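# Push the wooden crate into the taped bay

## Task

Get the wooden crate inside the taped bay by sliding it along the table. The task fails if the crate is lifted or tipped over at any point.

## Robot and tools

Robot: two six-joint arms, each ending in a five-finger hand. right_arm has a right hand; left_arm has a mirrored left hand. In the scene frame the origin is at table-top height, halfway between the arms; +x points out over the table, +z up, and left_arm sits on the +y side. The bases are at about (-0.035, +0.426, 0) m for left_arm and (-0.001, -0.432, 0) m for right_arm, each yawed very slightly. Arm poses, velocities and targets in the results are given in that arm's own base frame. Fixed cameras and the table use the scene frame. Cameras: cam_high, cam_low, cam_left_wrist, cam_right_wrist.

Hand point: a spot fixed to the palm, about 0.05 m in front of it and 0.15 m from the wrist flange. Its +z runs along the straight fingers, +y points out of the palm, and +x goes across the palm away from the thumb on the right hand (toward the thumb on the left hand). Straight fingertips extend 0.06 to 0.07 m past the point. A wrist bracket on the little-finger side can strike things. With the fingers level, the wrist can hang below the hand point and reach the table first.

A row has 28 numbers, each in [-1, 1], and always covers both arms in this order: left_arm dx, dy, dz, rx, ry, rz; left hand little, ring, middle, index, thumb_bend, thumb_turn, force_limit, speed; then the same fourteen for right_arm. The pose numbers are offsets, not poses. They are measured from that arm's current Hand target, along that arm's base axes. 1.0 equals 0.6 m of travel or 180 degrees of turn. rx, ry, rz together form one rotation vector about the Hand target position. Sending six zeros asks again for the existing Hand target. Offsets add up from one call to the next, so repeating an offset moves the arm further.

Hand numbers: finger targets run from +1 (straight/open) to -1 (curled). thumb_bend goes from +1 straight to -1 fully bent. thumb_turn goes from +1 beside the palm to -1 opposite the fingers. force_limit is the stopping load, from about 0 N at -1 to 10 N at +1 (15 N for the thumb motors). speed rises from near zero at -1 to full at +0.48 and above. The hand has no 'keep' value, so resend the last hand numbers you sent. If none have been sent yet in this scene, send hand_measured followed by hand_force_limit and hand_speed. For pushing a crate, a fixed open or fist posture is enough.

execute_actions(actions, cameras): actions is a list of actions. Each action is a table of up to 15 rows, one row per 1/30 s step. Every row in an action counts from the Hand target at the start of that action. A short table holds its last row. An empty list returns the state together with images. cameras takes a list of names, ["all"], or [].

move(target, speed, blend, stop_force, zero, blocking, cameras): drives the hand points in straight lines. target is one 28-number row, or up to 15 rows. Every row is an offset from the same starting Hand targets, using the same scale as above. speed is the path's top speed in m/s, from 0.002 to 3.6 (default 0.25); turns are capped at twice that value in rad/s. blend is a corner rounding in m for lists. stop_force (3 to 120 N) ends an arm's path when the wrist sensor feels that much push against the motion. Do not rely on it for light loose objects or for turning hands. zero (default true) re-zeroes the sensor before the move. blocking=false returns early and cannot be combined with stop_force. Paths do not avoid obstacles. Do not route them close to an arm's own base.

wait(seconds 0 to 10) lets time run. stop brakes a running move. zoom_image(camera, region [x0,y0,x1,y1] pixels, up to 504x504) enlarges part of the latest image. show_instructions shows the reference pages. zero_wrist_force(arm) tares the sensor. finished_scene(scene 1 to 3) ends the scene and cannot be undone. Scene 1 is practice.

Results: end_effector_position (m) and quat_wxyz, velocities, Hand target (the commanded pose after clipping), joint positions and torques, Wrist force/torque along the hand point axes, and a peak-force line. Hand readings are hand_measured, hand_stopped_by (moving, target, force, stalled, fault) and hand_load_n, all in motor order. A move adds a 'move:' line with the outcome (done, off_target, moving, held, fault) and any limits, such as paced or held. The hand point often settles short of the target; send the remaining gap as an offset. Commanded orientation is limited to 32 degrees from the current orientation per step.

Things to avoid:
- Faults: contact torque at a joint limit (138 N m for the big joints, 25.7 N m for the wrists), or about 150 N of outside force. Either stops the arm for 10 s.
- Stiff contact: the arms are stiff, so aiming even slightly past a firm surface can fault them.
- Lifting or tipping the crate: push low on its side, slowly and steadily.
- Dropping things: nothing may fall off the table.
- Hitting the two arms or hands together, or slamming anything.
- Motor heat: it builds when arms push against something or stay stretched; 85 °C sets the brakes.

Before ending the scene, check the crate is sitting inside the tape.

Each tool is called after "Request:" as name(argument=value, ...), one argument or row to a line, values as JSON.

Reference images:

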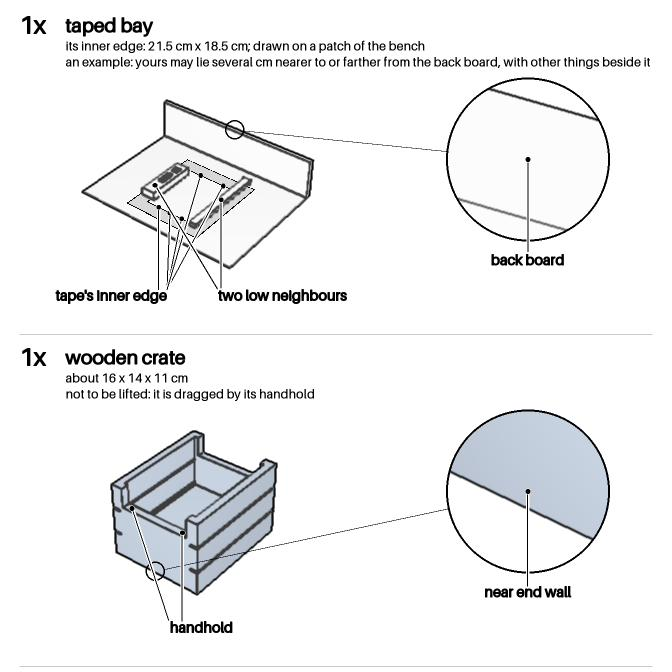

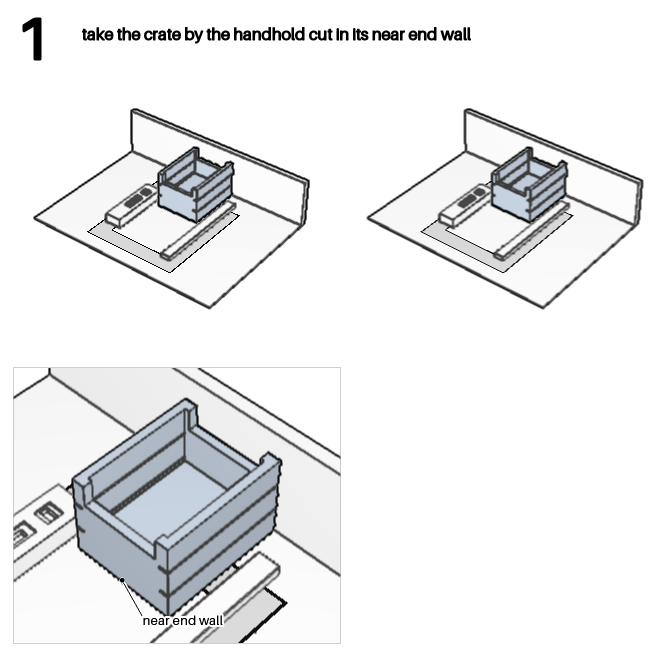

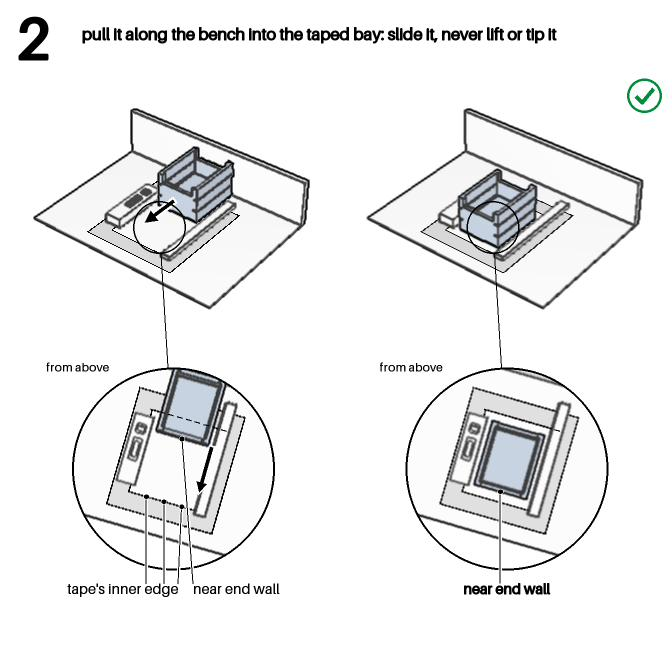

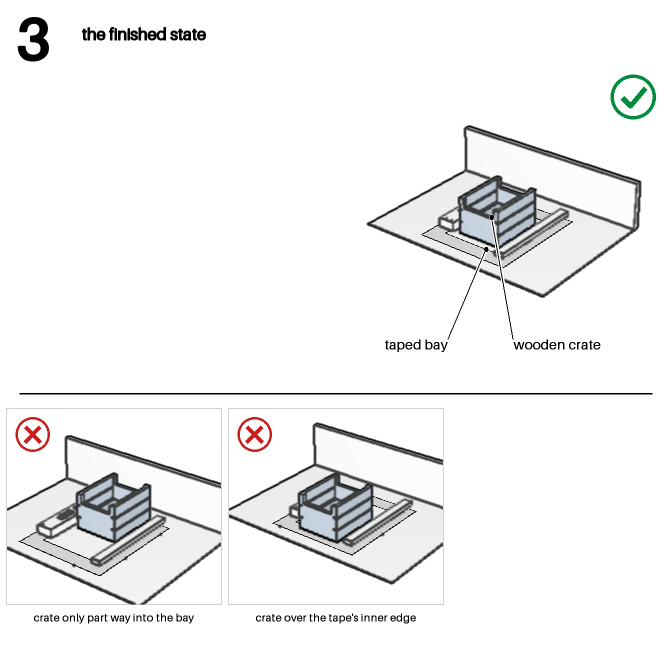

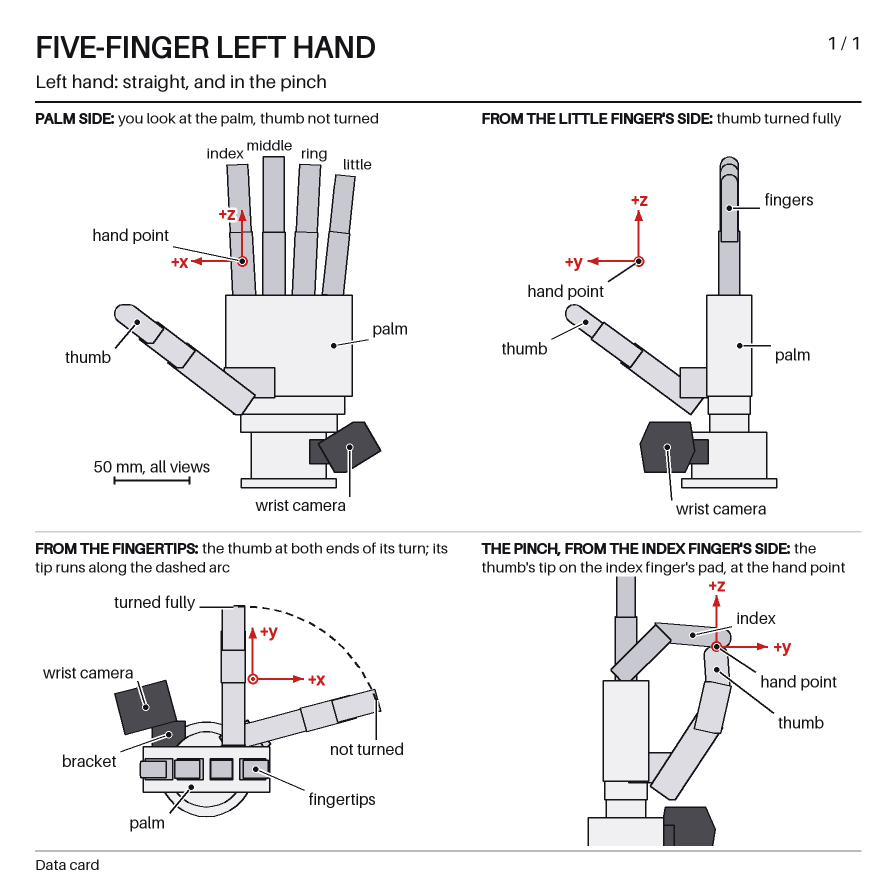

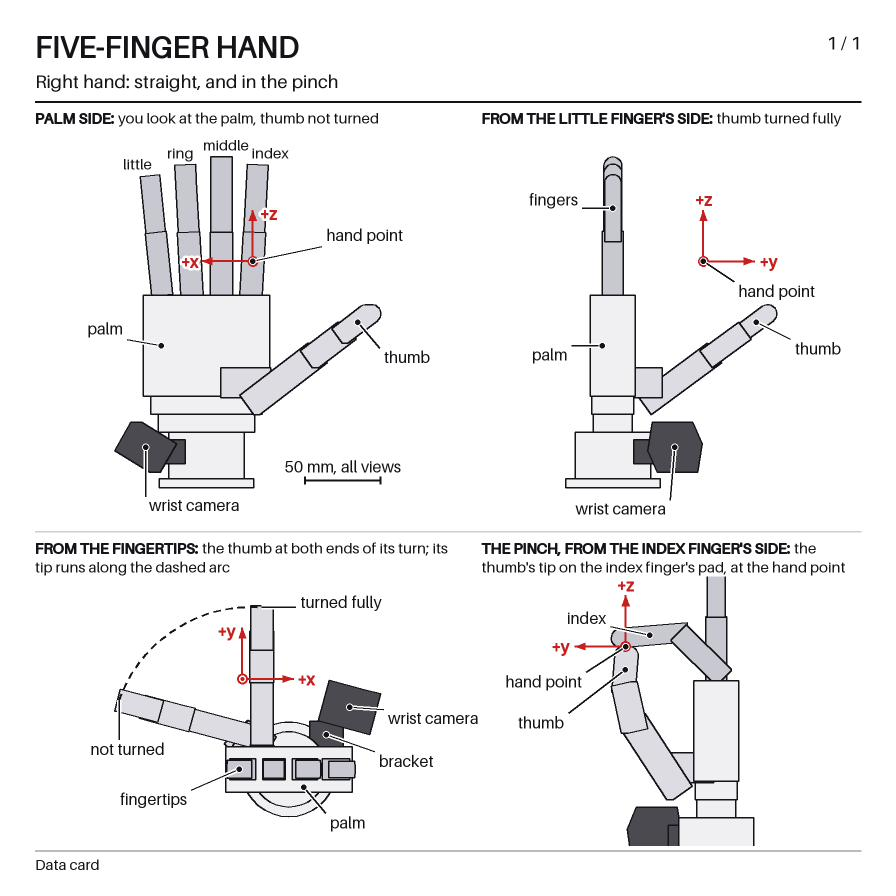

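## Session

Request:
execute_actions(
  actions=[],
  cameras=["cam_high","cam_right_wrist","cam_left_wrist"],
)

Request:
zoom_image(
  camera="cam_high",
  region=[270, 100, 410, 240],
)

Scene clock: 0.00 s.
left_arm: end_effector_position=(+0.3124, -0.2905, +0.1564) hand_measured=(+1.000, +1.000, +1.000, +1.000, +1.000, +1.000) hand_load_n=(+0.0, +0.0, +0.0, +0.0, +0.0, +0.0) hand_stopped_by=(target, target, target, target, target, target) hand_force_limit=0.00 hand_speed=-0.80 end_effector_quat_wxyz=(-0.026, +0.949, -0.167, -0.268) | right_arm: end_effector_position=(+0.4079, +0.3332, +0.2190) hand_measured=(+1.000, +1.000, +1.000, +1.000, +1.000, +1.000) hand_load_n=(+0.0, +0.0, +0.0, +0.0, +0.0, +0.0) hand_stopped_by=(target, target, target, target, target, target) hand_force_limit=0.00 hand_speed=-0.80 end_effector_quat_wxyz=(+0.747, -0.210, -0.631, -0.026)
Joint positions: left_arm=[2.869 -2.137 -1.507 1.529 -1.57 1.647] | right_arm=[0.102 -0.612 1.369 2.514 1.115 -1.341]
Joint velocities: within noise
Joint torques (N m): no reading
Motor temperatures (°C): left_arm=[28 26 28 32 32 33] | right_arm=[26 29 29 35 33 33]
Wrist force (N): no reading
Wrist torque (N m): no reading
Wrist force, peak (N): no reading
Hand target: left_arm +0.3124, -0.2905, +0.1564; -0.026, +0.949, -0.167, -0.268 | right_arm +0.4079, +0.3332, +0.2190; +0.747, -0.210, -0.631, -0.026
Images, in order (width x height): cam_high 672x504, cam_left_wrist 672x504, cam_right_wrist 672x504.

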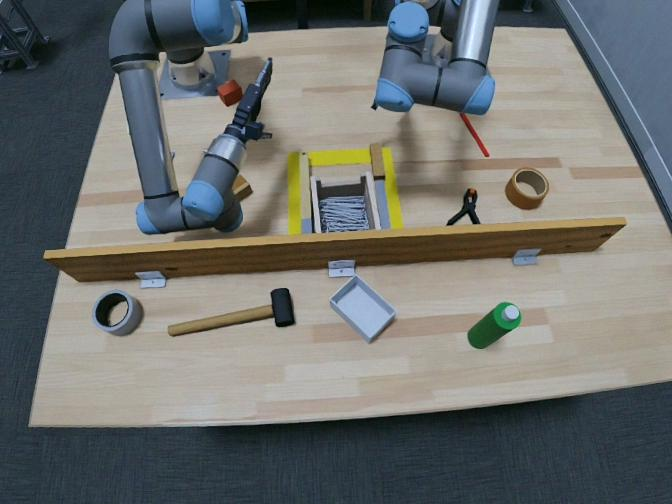

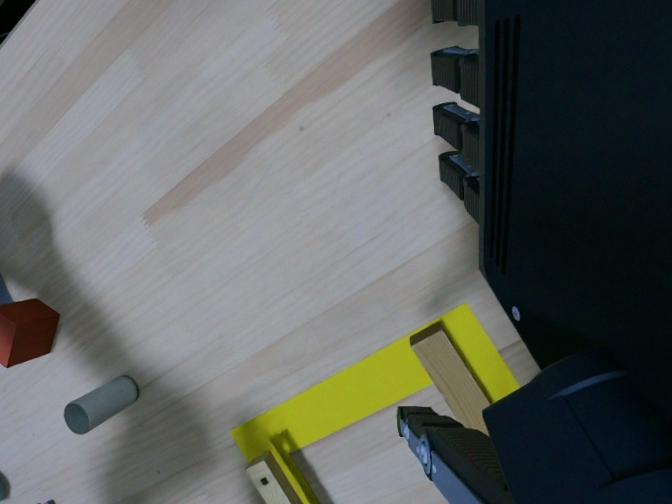

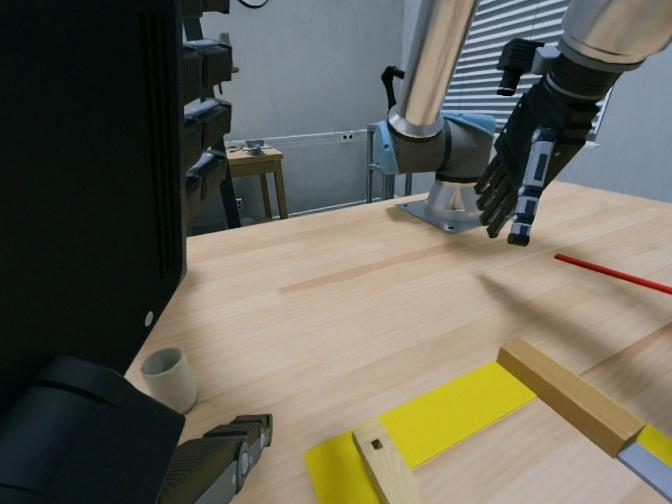

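Scaled by 3.600 from the camera's 672x504 image, which has a finer 960x720 frame.

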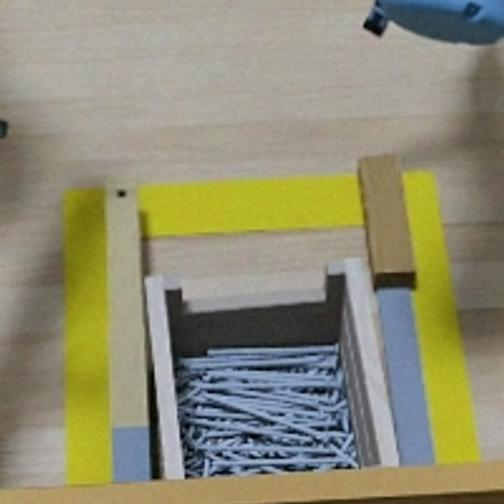

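Request:
move(
  target=[
    [0.146,-0.0992,0.156,-0.036,-0.076,-0.157,1,1,1,1,1,1,0,-0.8,0,-0.333,0.167,0,0,0,1,1,1,1,1,1,0,-0.8],
    [0.392,-0.2307,0.056,-0.0904,-0.1894,-0.3917,1,1,1,1,1,1,0,-0.8,0,-0.333,0.167,0,0,0,1,1,1,1,1,1,0,-0.8],
  ],
  speed=0.35,
  blend=0.03,
  cameras=["cam_high","cam_left_wrist"],
)

Request:
zoom_image(
  camera="cam_high",
  region=[280, 130, 400, 250],
)

Request:
zoom_image(
  camera="cam_left_wrist",
  region=[180, 0, 480, 300],
)

Scene clock: 104.23 s.
left_arm: end_effector_position=(+0.5477, -0.4289, +0.1899) hand_measured=(+1.000, +1.000, +1.000, +1.000, +1.000, +1.000) hand_load_n=(+0.0, +0.0, +0.0, +0.0, +0.0, +0.0) hand_stopped_by=(target, target, target, target, target, target) hand_force_limit=0.00 hand_speed=-0.80 end_effector_quat_wxyz=(-0.093, +0.709, -0.693, +0.091) | right_arm: end_effector_position=(+0.4079, +0.1334, +0.3192) hand_measured=(+1.000, +1.000, +1.000, +1.000, +1.000, +1.000) hand_load_n=(+0.0, +0.0, +0.0, +0.0, +0.0, +0.0) hand_stopped_by=(target, target, target, target, target, target) hand_force_limit=0.00 hand_speed=-0.80 end_effector_quat_wxyz=(+0.747, -0.210, -0.631, -0.026)
Joint positions: left_arm=[2.706 -2.688 -0.139 1.491 -1.686 2.697] | right_arm=[-0.216 -0.821 1.467 2.613 1.43 -1.3]
Joint torques (N m): left_arm=[-11.24 72.7 9.36 -0.35 -1.8 2] | right_arm=[-5.68 -33.98 -6.5 3.64 1.11 -2.43]
Wrist force (N): left_arm=[1.2 -0.2 -0.6] | right_arm=[0.5 -0.5 0.2]
Wrist torque (N m): left_arm=[-0.04 -0.12 -0.01] | right_arm=[-0.09 -0.08 -0.12]
Wrist force, peak (N): left_arm=[1.6 -1.3 -0.1] | right_arm=[0.4 -2.2 -0.3]
Hand target: left_arm +0.5476, -0.4289, +0.1900; -0.093, +0.709, -0.693, +0.091 | right_arm +0.4079, +0.1334, +0.3192; +0.747, -0.210, -0.631, -0.026
Off the commanded pose: left_arm 0.000 m, 0 deg | right_arm 0.000 m, 0 deg.
move: done
Images, in order (width x height): cam_high 672x504, cam_left_wrist 672x504.

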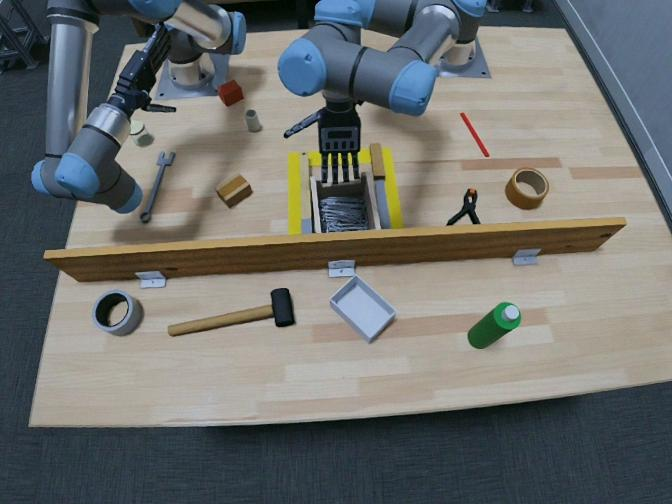

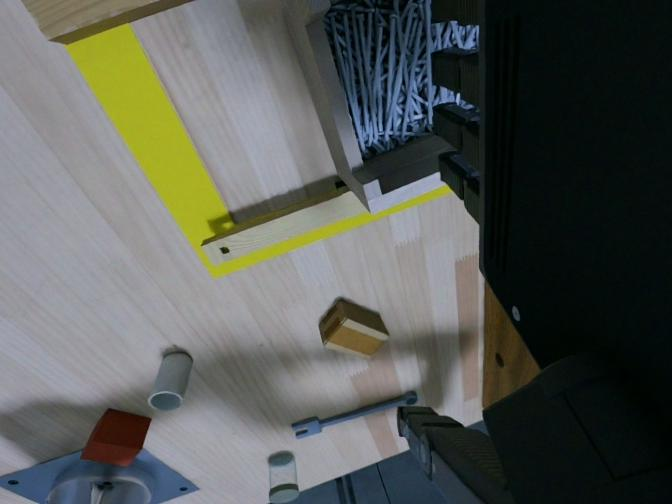

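Scaled by 4.200 from the camera's 672x504 image, which has a finer 960x720 frame.

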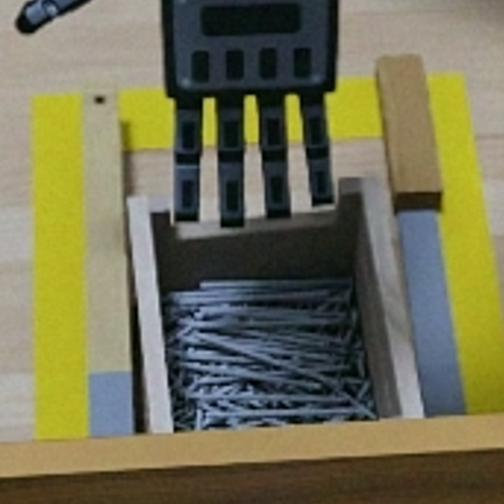

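Scaled by 1.680 from the camera's 672x504 image, which has a finer 960x720 frame.

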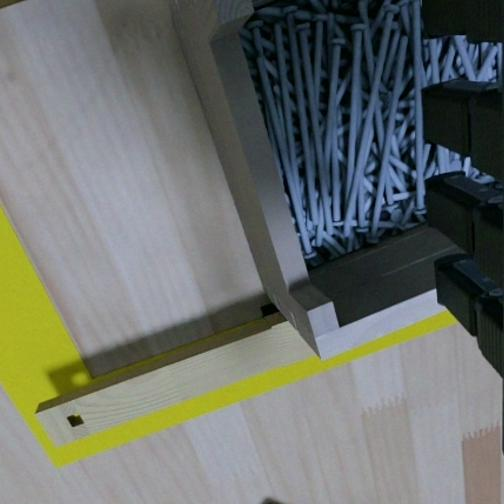

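Request:
move(
  target=[0,0.005,-0.11,0,0,0,1,1,1,1,1,1,0,-0.8,0,0,0,0,0,0,1,1,1,1,1,1,0,-0.8],
  speed=0.06,
  stop_force=4,
  cameras=["cam_high","cam_left_wrist"],
)

Request:
zoom_image(
  camera="cam_high",
  region=[280, 130, 400, 250],
)

Scene clock: 128.30 s.
left_arm: end_effector_position=(+0.5476, -0.4259, +0.1241) hand_measured=(+1.000, +1.000, +1.000, +1.000, +1.000, +1.000) hand_load_n=(+0.5, +0.0, +0.0, -0.5, +0.0, +0.0) hand_stopped_by=(target, target, target, target, target, target) hand_force_limit=0.00 hand_speed=-0.80 end_effector_quat_wxyz=(-0.093, +0.709, -0.693, +0.091) | right_arm: end_effector_position=(+0.4079, +0.1334, +0.3192) hand_measured=(+1.000, +1.000, +1.000, +1.000, +1.000, +1.000) hand_load_n=(+0.0, +0.0, +0.0, +0.0, +0.0, +0.0) hand_stopped_by=(target, target, target, target, target, target) hand_force_limit=0.00 hand_speed=-0.80 end_effector_quat_wxyz=(+0.747, -0.210, -0.631, -0.026)
Joint positions: left_arm=[2.71 -2.587 -0.508 1.76 -1.685 2.701] | right_arm=[-0.216 -0.821 1.467 2.613 1.43 -1.3]
Joint torques (N m): left_arm=[6.09 47.65 23.28 -1.63 2.08 -0.25] | right_arm=[-5.34 -34.03 -7.5 3.41 1.18 -2.25]
Wrist force (N): left_arm=[1.1 -0.5 -0.5] | right_arm=[0.1 -0.1 -0.1]
Wrist torque (N m): left_arm=[-0.12 -0.10 -0.04] | right_arm=[0.00 0.00 -0.15]
Wrist force, peak (N): left_arm=[1.7 -0.5 -0.5] | right_arm=[0.1 -0.5 0.3]
Hand target: left_arm +0.5476, -0.4259, +0.1240; -0.093, +0.709, -0.693, +0.091 | right_arm +0.4079, +0.1334, +0.3192; +0.747, -0.210, -0.631, -0.026
Off the commanded pose: left_arm 0.000 m, 0 deg | right_arm 0.000 m, 0 deg.
move: done
Images, in order (width x height): cam_high 672x504, cam_left_wrist 672x504.

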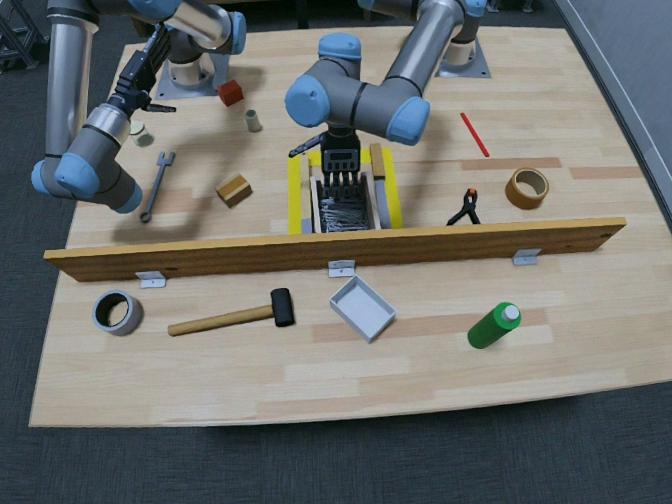

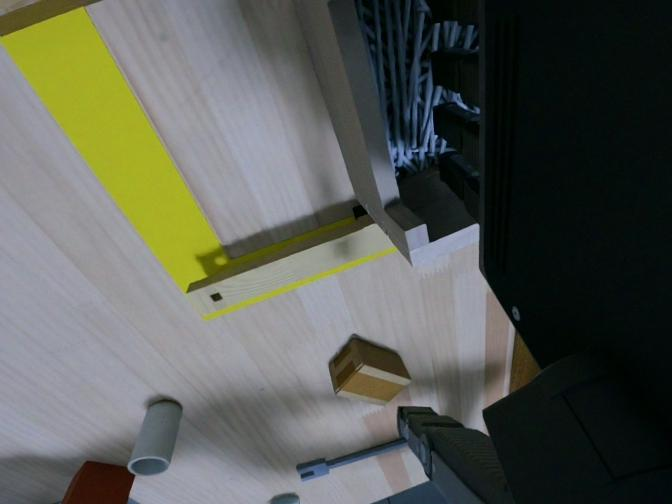

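Scaled by 4.200 from the camera's 672x504 image, which has a finer 960x720 frame.

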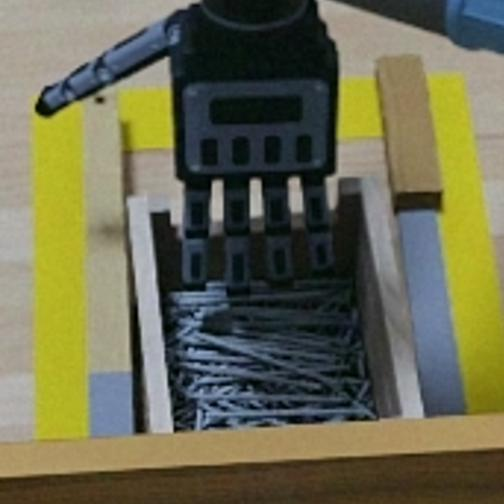

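Request:
move(
  target=[-0.1552,0.0005,0,0,0,0,1,1,1,1,1,1,0,-0.8,0,0,0,0,0,0,1,1,1,1,1,1,0,-0.8],
  speed=0.08,
  stop_force=40,
  cameras=["cam_high","cam_left_wrist"],
)

Request:
zoom_image(
  camera="cam_high",
  region=[280, 120, 410, 250],
)

Request:
zoom_image(
  camera="cam_left_wrist",
  region=[180, 0, 480, 300],
)

Scene clock: 143.83 s.
left_arm: end_effector_position=(+0.4545, -0.4256, +0.1240) hand_measured=(+1.000, +1.000, +1.000, +1.000, +1.000, +1.000) hand_load_n=(+0.0, +0.0, +0.0, +0.0, +0.0, +0.0) hand_stopped_by=(target, target, target, target, target, target) hand_force_limit=0.00 hand_speed=-0.80 end_effector_quat_wxyz=(-0.093, +0.709, -0.693, +0.091) | right_arm: end_effector_position=(+0.4079, +0.1334, +0.3192) hand_measured=(+1.000, +1.000, +1.000, +1.000, +1.000, +1.000) hand_load_n=(+0.0, +0.0, +0.0, +0.0, +0.0, +0.0) hand_stopped_by=(target, target, target, target, target, target) hand_force_limit=0.00 hand_speed=-0.80 end_effector_quat_wxyz=(+0.747, -0.210, -0.631, -0.026)
Joint positions: left_arm=[2.643 -2.329 -0.984 1.971 -1.7 2.635] | right_arm=[-0.216 -0.821 1.467 2.613 1.43 -1.3]
Joint torques (N m): left_arm=[11.77 35.48 9.96 -1.58 2.61 1.76] | right_arm=[-5.33 -34 -6.81 3.46 1.11 -2.16]
Wrist force (N): left_arm=[1.3 -0.7 -0.7] | right_arm=[0.2 -0.3 -0.2]
Wrist torque (N m): left_arm=[-0.11 -0.14 0.02] | right_arm=[-0.03 -0.02 -0.14]
Wrist force, peak (N): left_arm=[-1.8 -12.9 0.2] | right_arm=[0.1 -0.3 0.6]
Hand target: left_arm +0.4545, -0.4256, +0.1240; -0.093, +0.709, -0.693, +0.091 | right_arm +0.4079, +0.1334, +0.3192; +0.747, -0.210, -0.631, -0.026
Off the commanded pose: left_arm 0.000 m, 0 deg | right_arm 0.000 m, 0 deg.
move: done
Images, in order (width x height): cam_high 672x504, cam_left_wrist 672x504.

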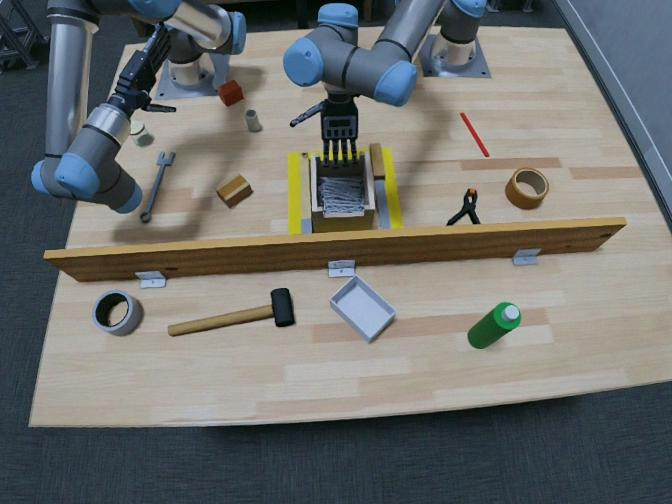

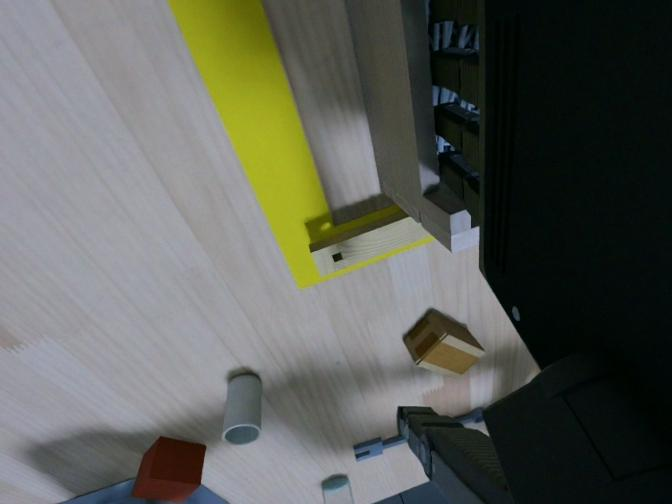

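Scaled by 3.877 from the camera's 672x504 image, which has a finer 960x720 frame.

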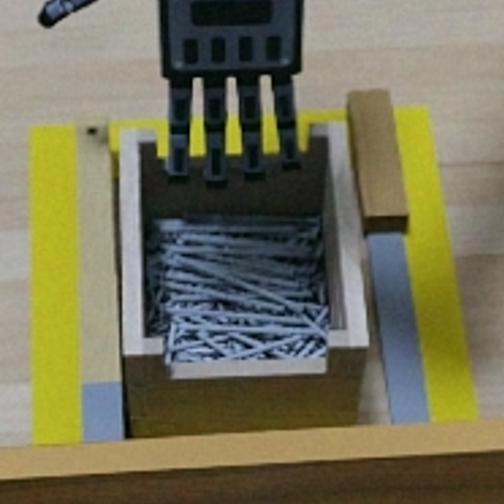

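Scaled by 1.680 from the camera's 672x504 image, which has a finer 960x720 frame.

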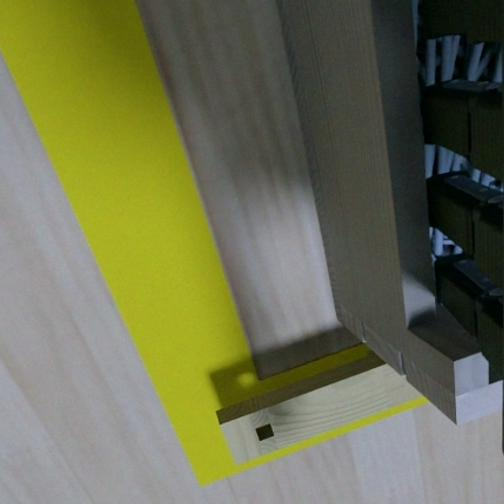

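Request:
move(
  target=[
    [-0.0285,0.0038,0,0,0,0.0056,1,1,1,1,1,1,0,-0.8,0,0,0,0,0,0,1,1,1,1,1,1,0,-0.8],
    [-0.0035,0.0048,0.01,0,0,0.0056,1,1,1,1,1,1,0,-0.8,0,0,0,0,0,0,1,1,1,1,1,1,0,-0.8],
    [-0.0035,0.0048,0.2,0,0,0.0056,1,1,1,1,1,1,0,-0.8,0,0,0,0,0,0,1,1,1,1,1,1,0,-0.8],
  ],
  speed=[0.07,0.1,0.25],
  blend=[0,0.005,0],
  cameras=["cam_high","cam_left_wrist"],
)

Request:
zoom_image(
  camera="cam_high",
  region=[280, 120, 410, 250],
)

Request:
zoom_image(
  camera="cam_left_wrist",
  region=[180, 0, 480, 300],
)

Scene clock: 179.33 s.
left_arm: end_effector_position=(+0.4524, -0.4228, +0.2438) hand_measured=(+1.000, +1.000, +1.000, +1.000, +1.000, +1.000) hand_load_n=(+0.0, +0.0, +0.0, +0.0, +0.0, +0.0) hand_stopped_by=(target, target, target, target, target, target) hand_force_limit=0.00 hand_speed=-0.80 end_effector_quat_wxyz=(-0.094, +0.715, -0.687, +0.090) | right_arm: end_effector_position=(+0.4079, +0.1334, +0.3192) hand_measured=(+1.000, +1.000, +1.000, +1.000, +1.000, +1.000) hand_load_n=(+0.0, +0.0, +0.0, -0.5, +0.0, +0.0) hand_stopped_by=(target, target, target, target, target, target) hand_force_limit=0.00 hand_speed=-0.80 end_effector_quat_wxyz=(+0.747, -0.210, -0.631, -0.026)
Joint positions: left_arm=[2.645 -2.307 -0.717 1.679 -1.703 2.62] | right_arm=[-0.216 -0.821 1.467 2.613 1.43 -1.3]
Joint torques (N m): left_arm=[-13.4 63.09 28.25 -3.48 -2.83 -1.79] | right_arm=[-5.8 -33.34 -7.15 3.52 1.21 -2.26]
Wrist force (N): left_arm=[1.7 -0.1 -0.5] | right_arm=[-0.1 0.2 0.2]
Wrist torque (N m): left_arm=[0.01 -0.21 0.08] | right_arm=[0.01 0.00 -0.15]
Wrist force, peak (N): left_arm=[2.6 -12.1 1.9] | right_arm=[0.4 -0.5 0.0]
Hand target: left_arm +0.4524, -0.4228, +0.2440; -0.094, +0.715, -0.687, +0.090 | right_arm +0.4079, +0.1334, +0.3192; +0.747, -0.210, -0.631, -0.026
Off the commanded pose: left_arm 0.000 m, 0 deg | right_arm 0.000 m, 0 deg.
move: done
Images, in order (width x height): cam_high 672x504, cam_left_wrist 672x504.

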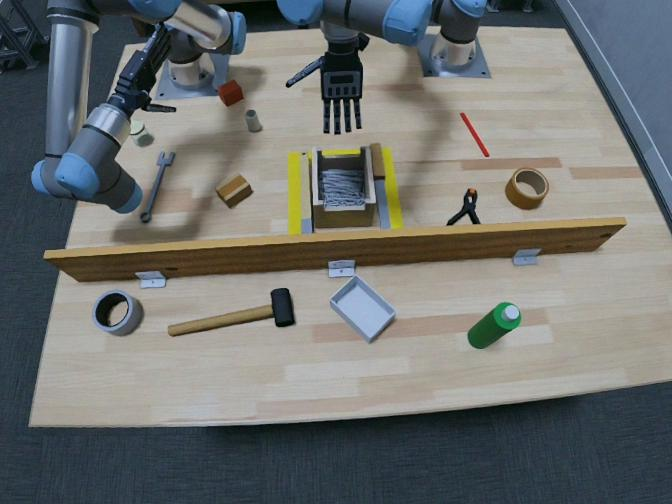

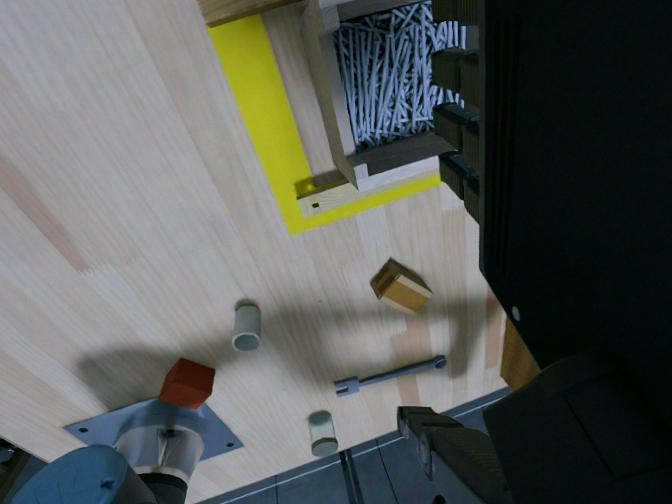

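Scaled by 3.877 from the camera's 672x504 image, which has a finer 960x720 frame.

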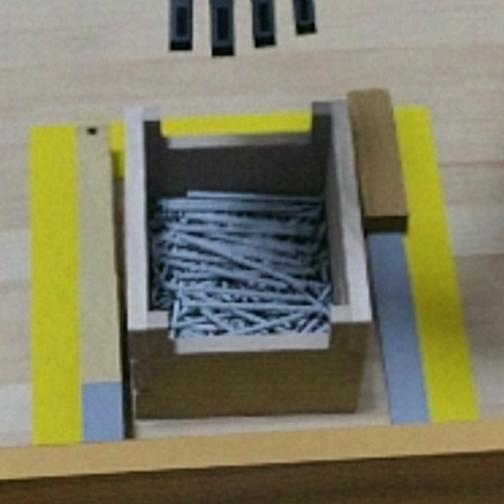

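Scaled by 1.680 from the camera's 672x504 image, which has a finer 960x720 frame.

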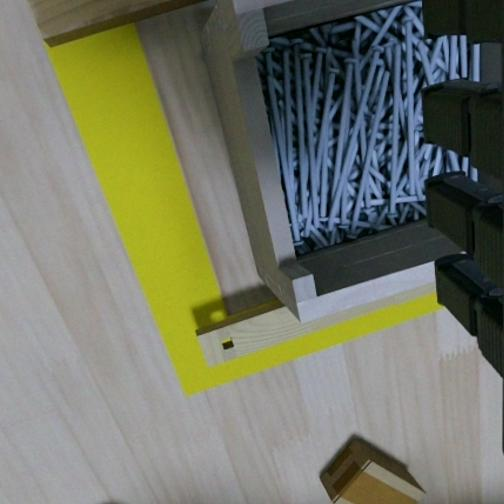

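Request:
finished_scene(
  scene=3,
)

The scene is finished: the task was done.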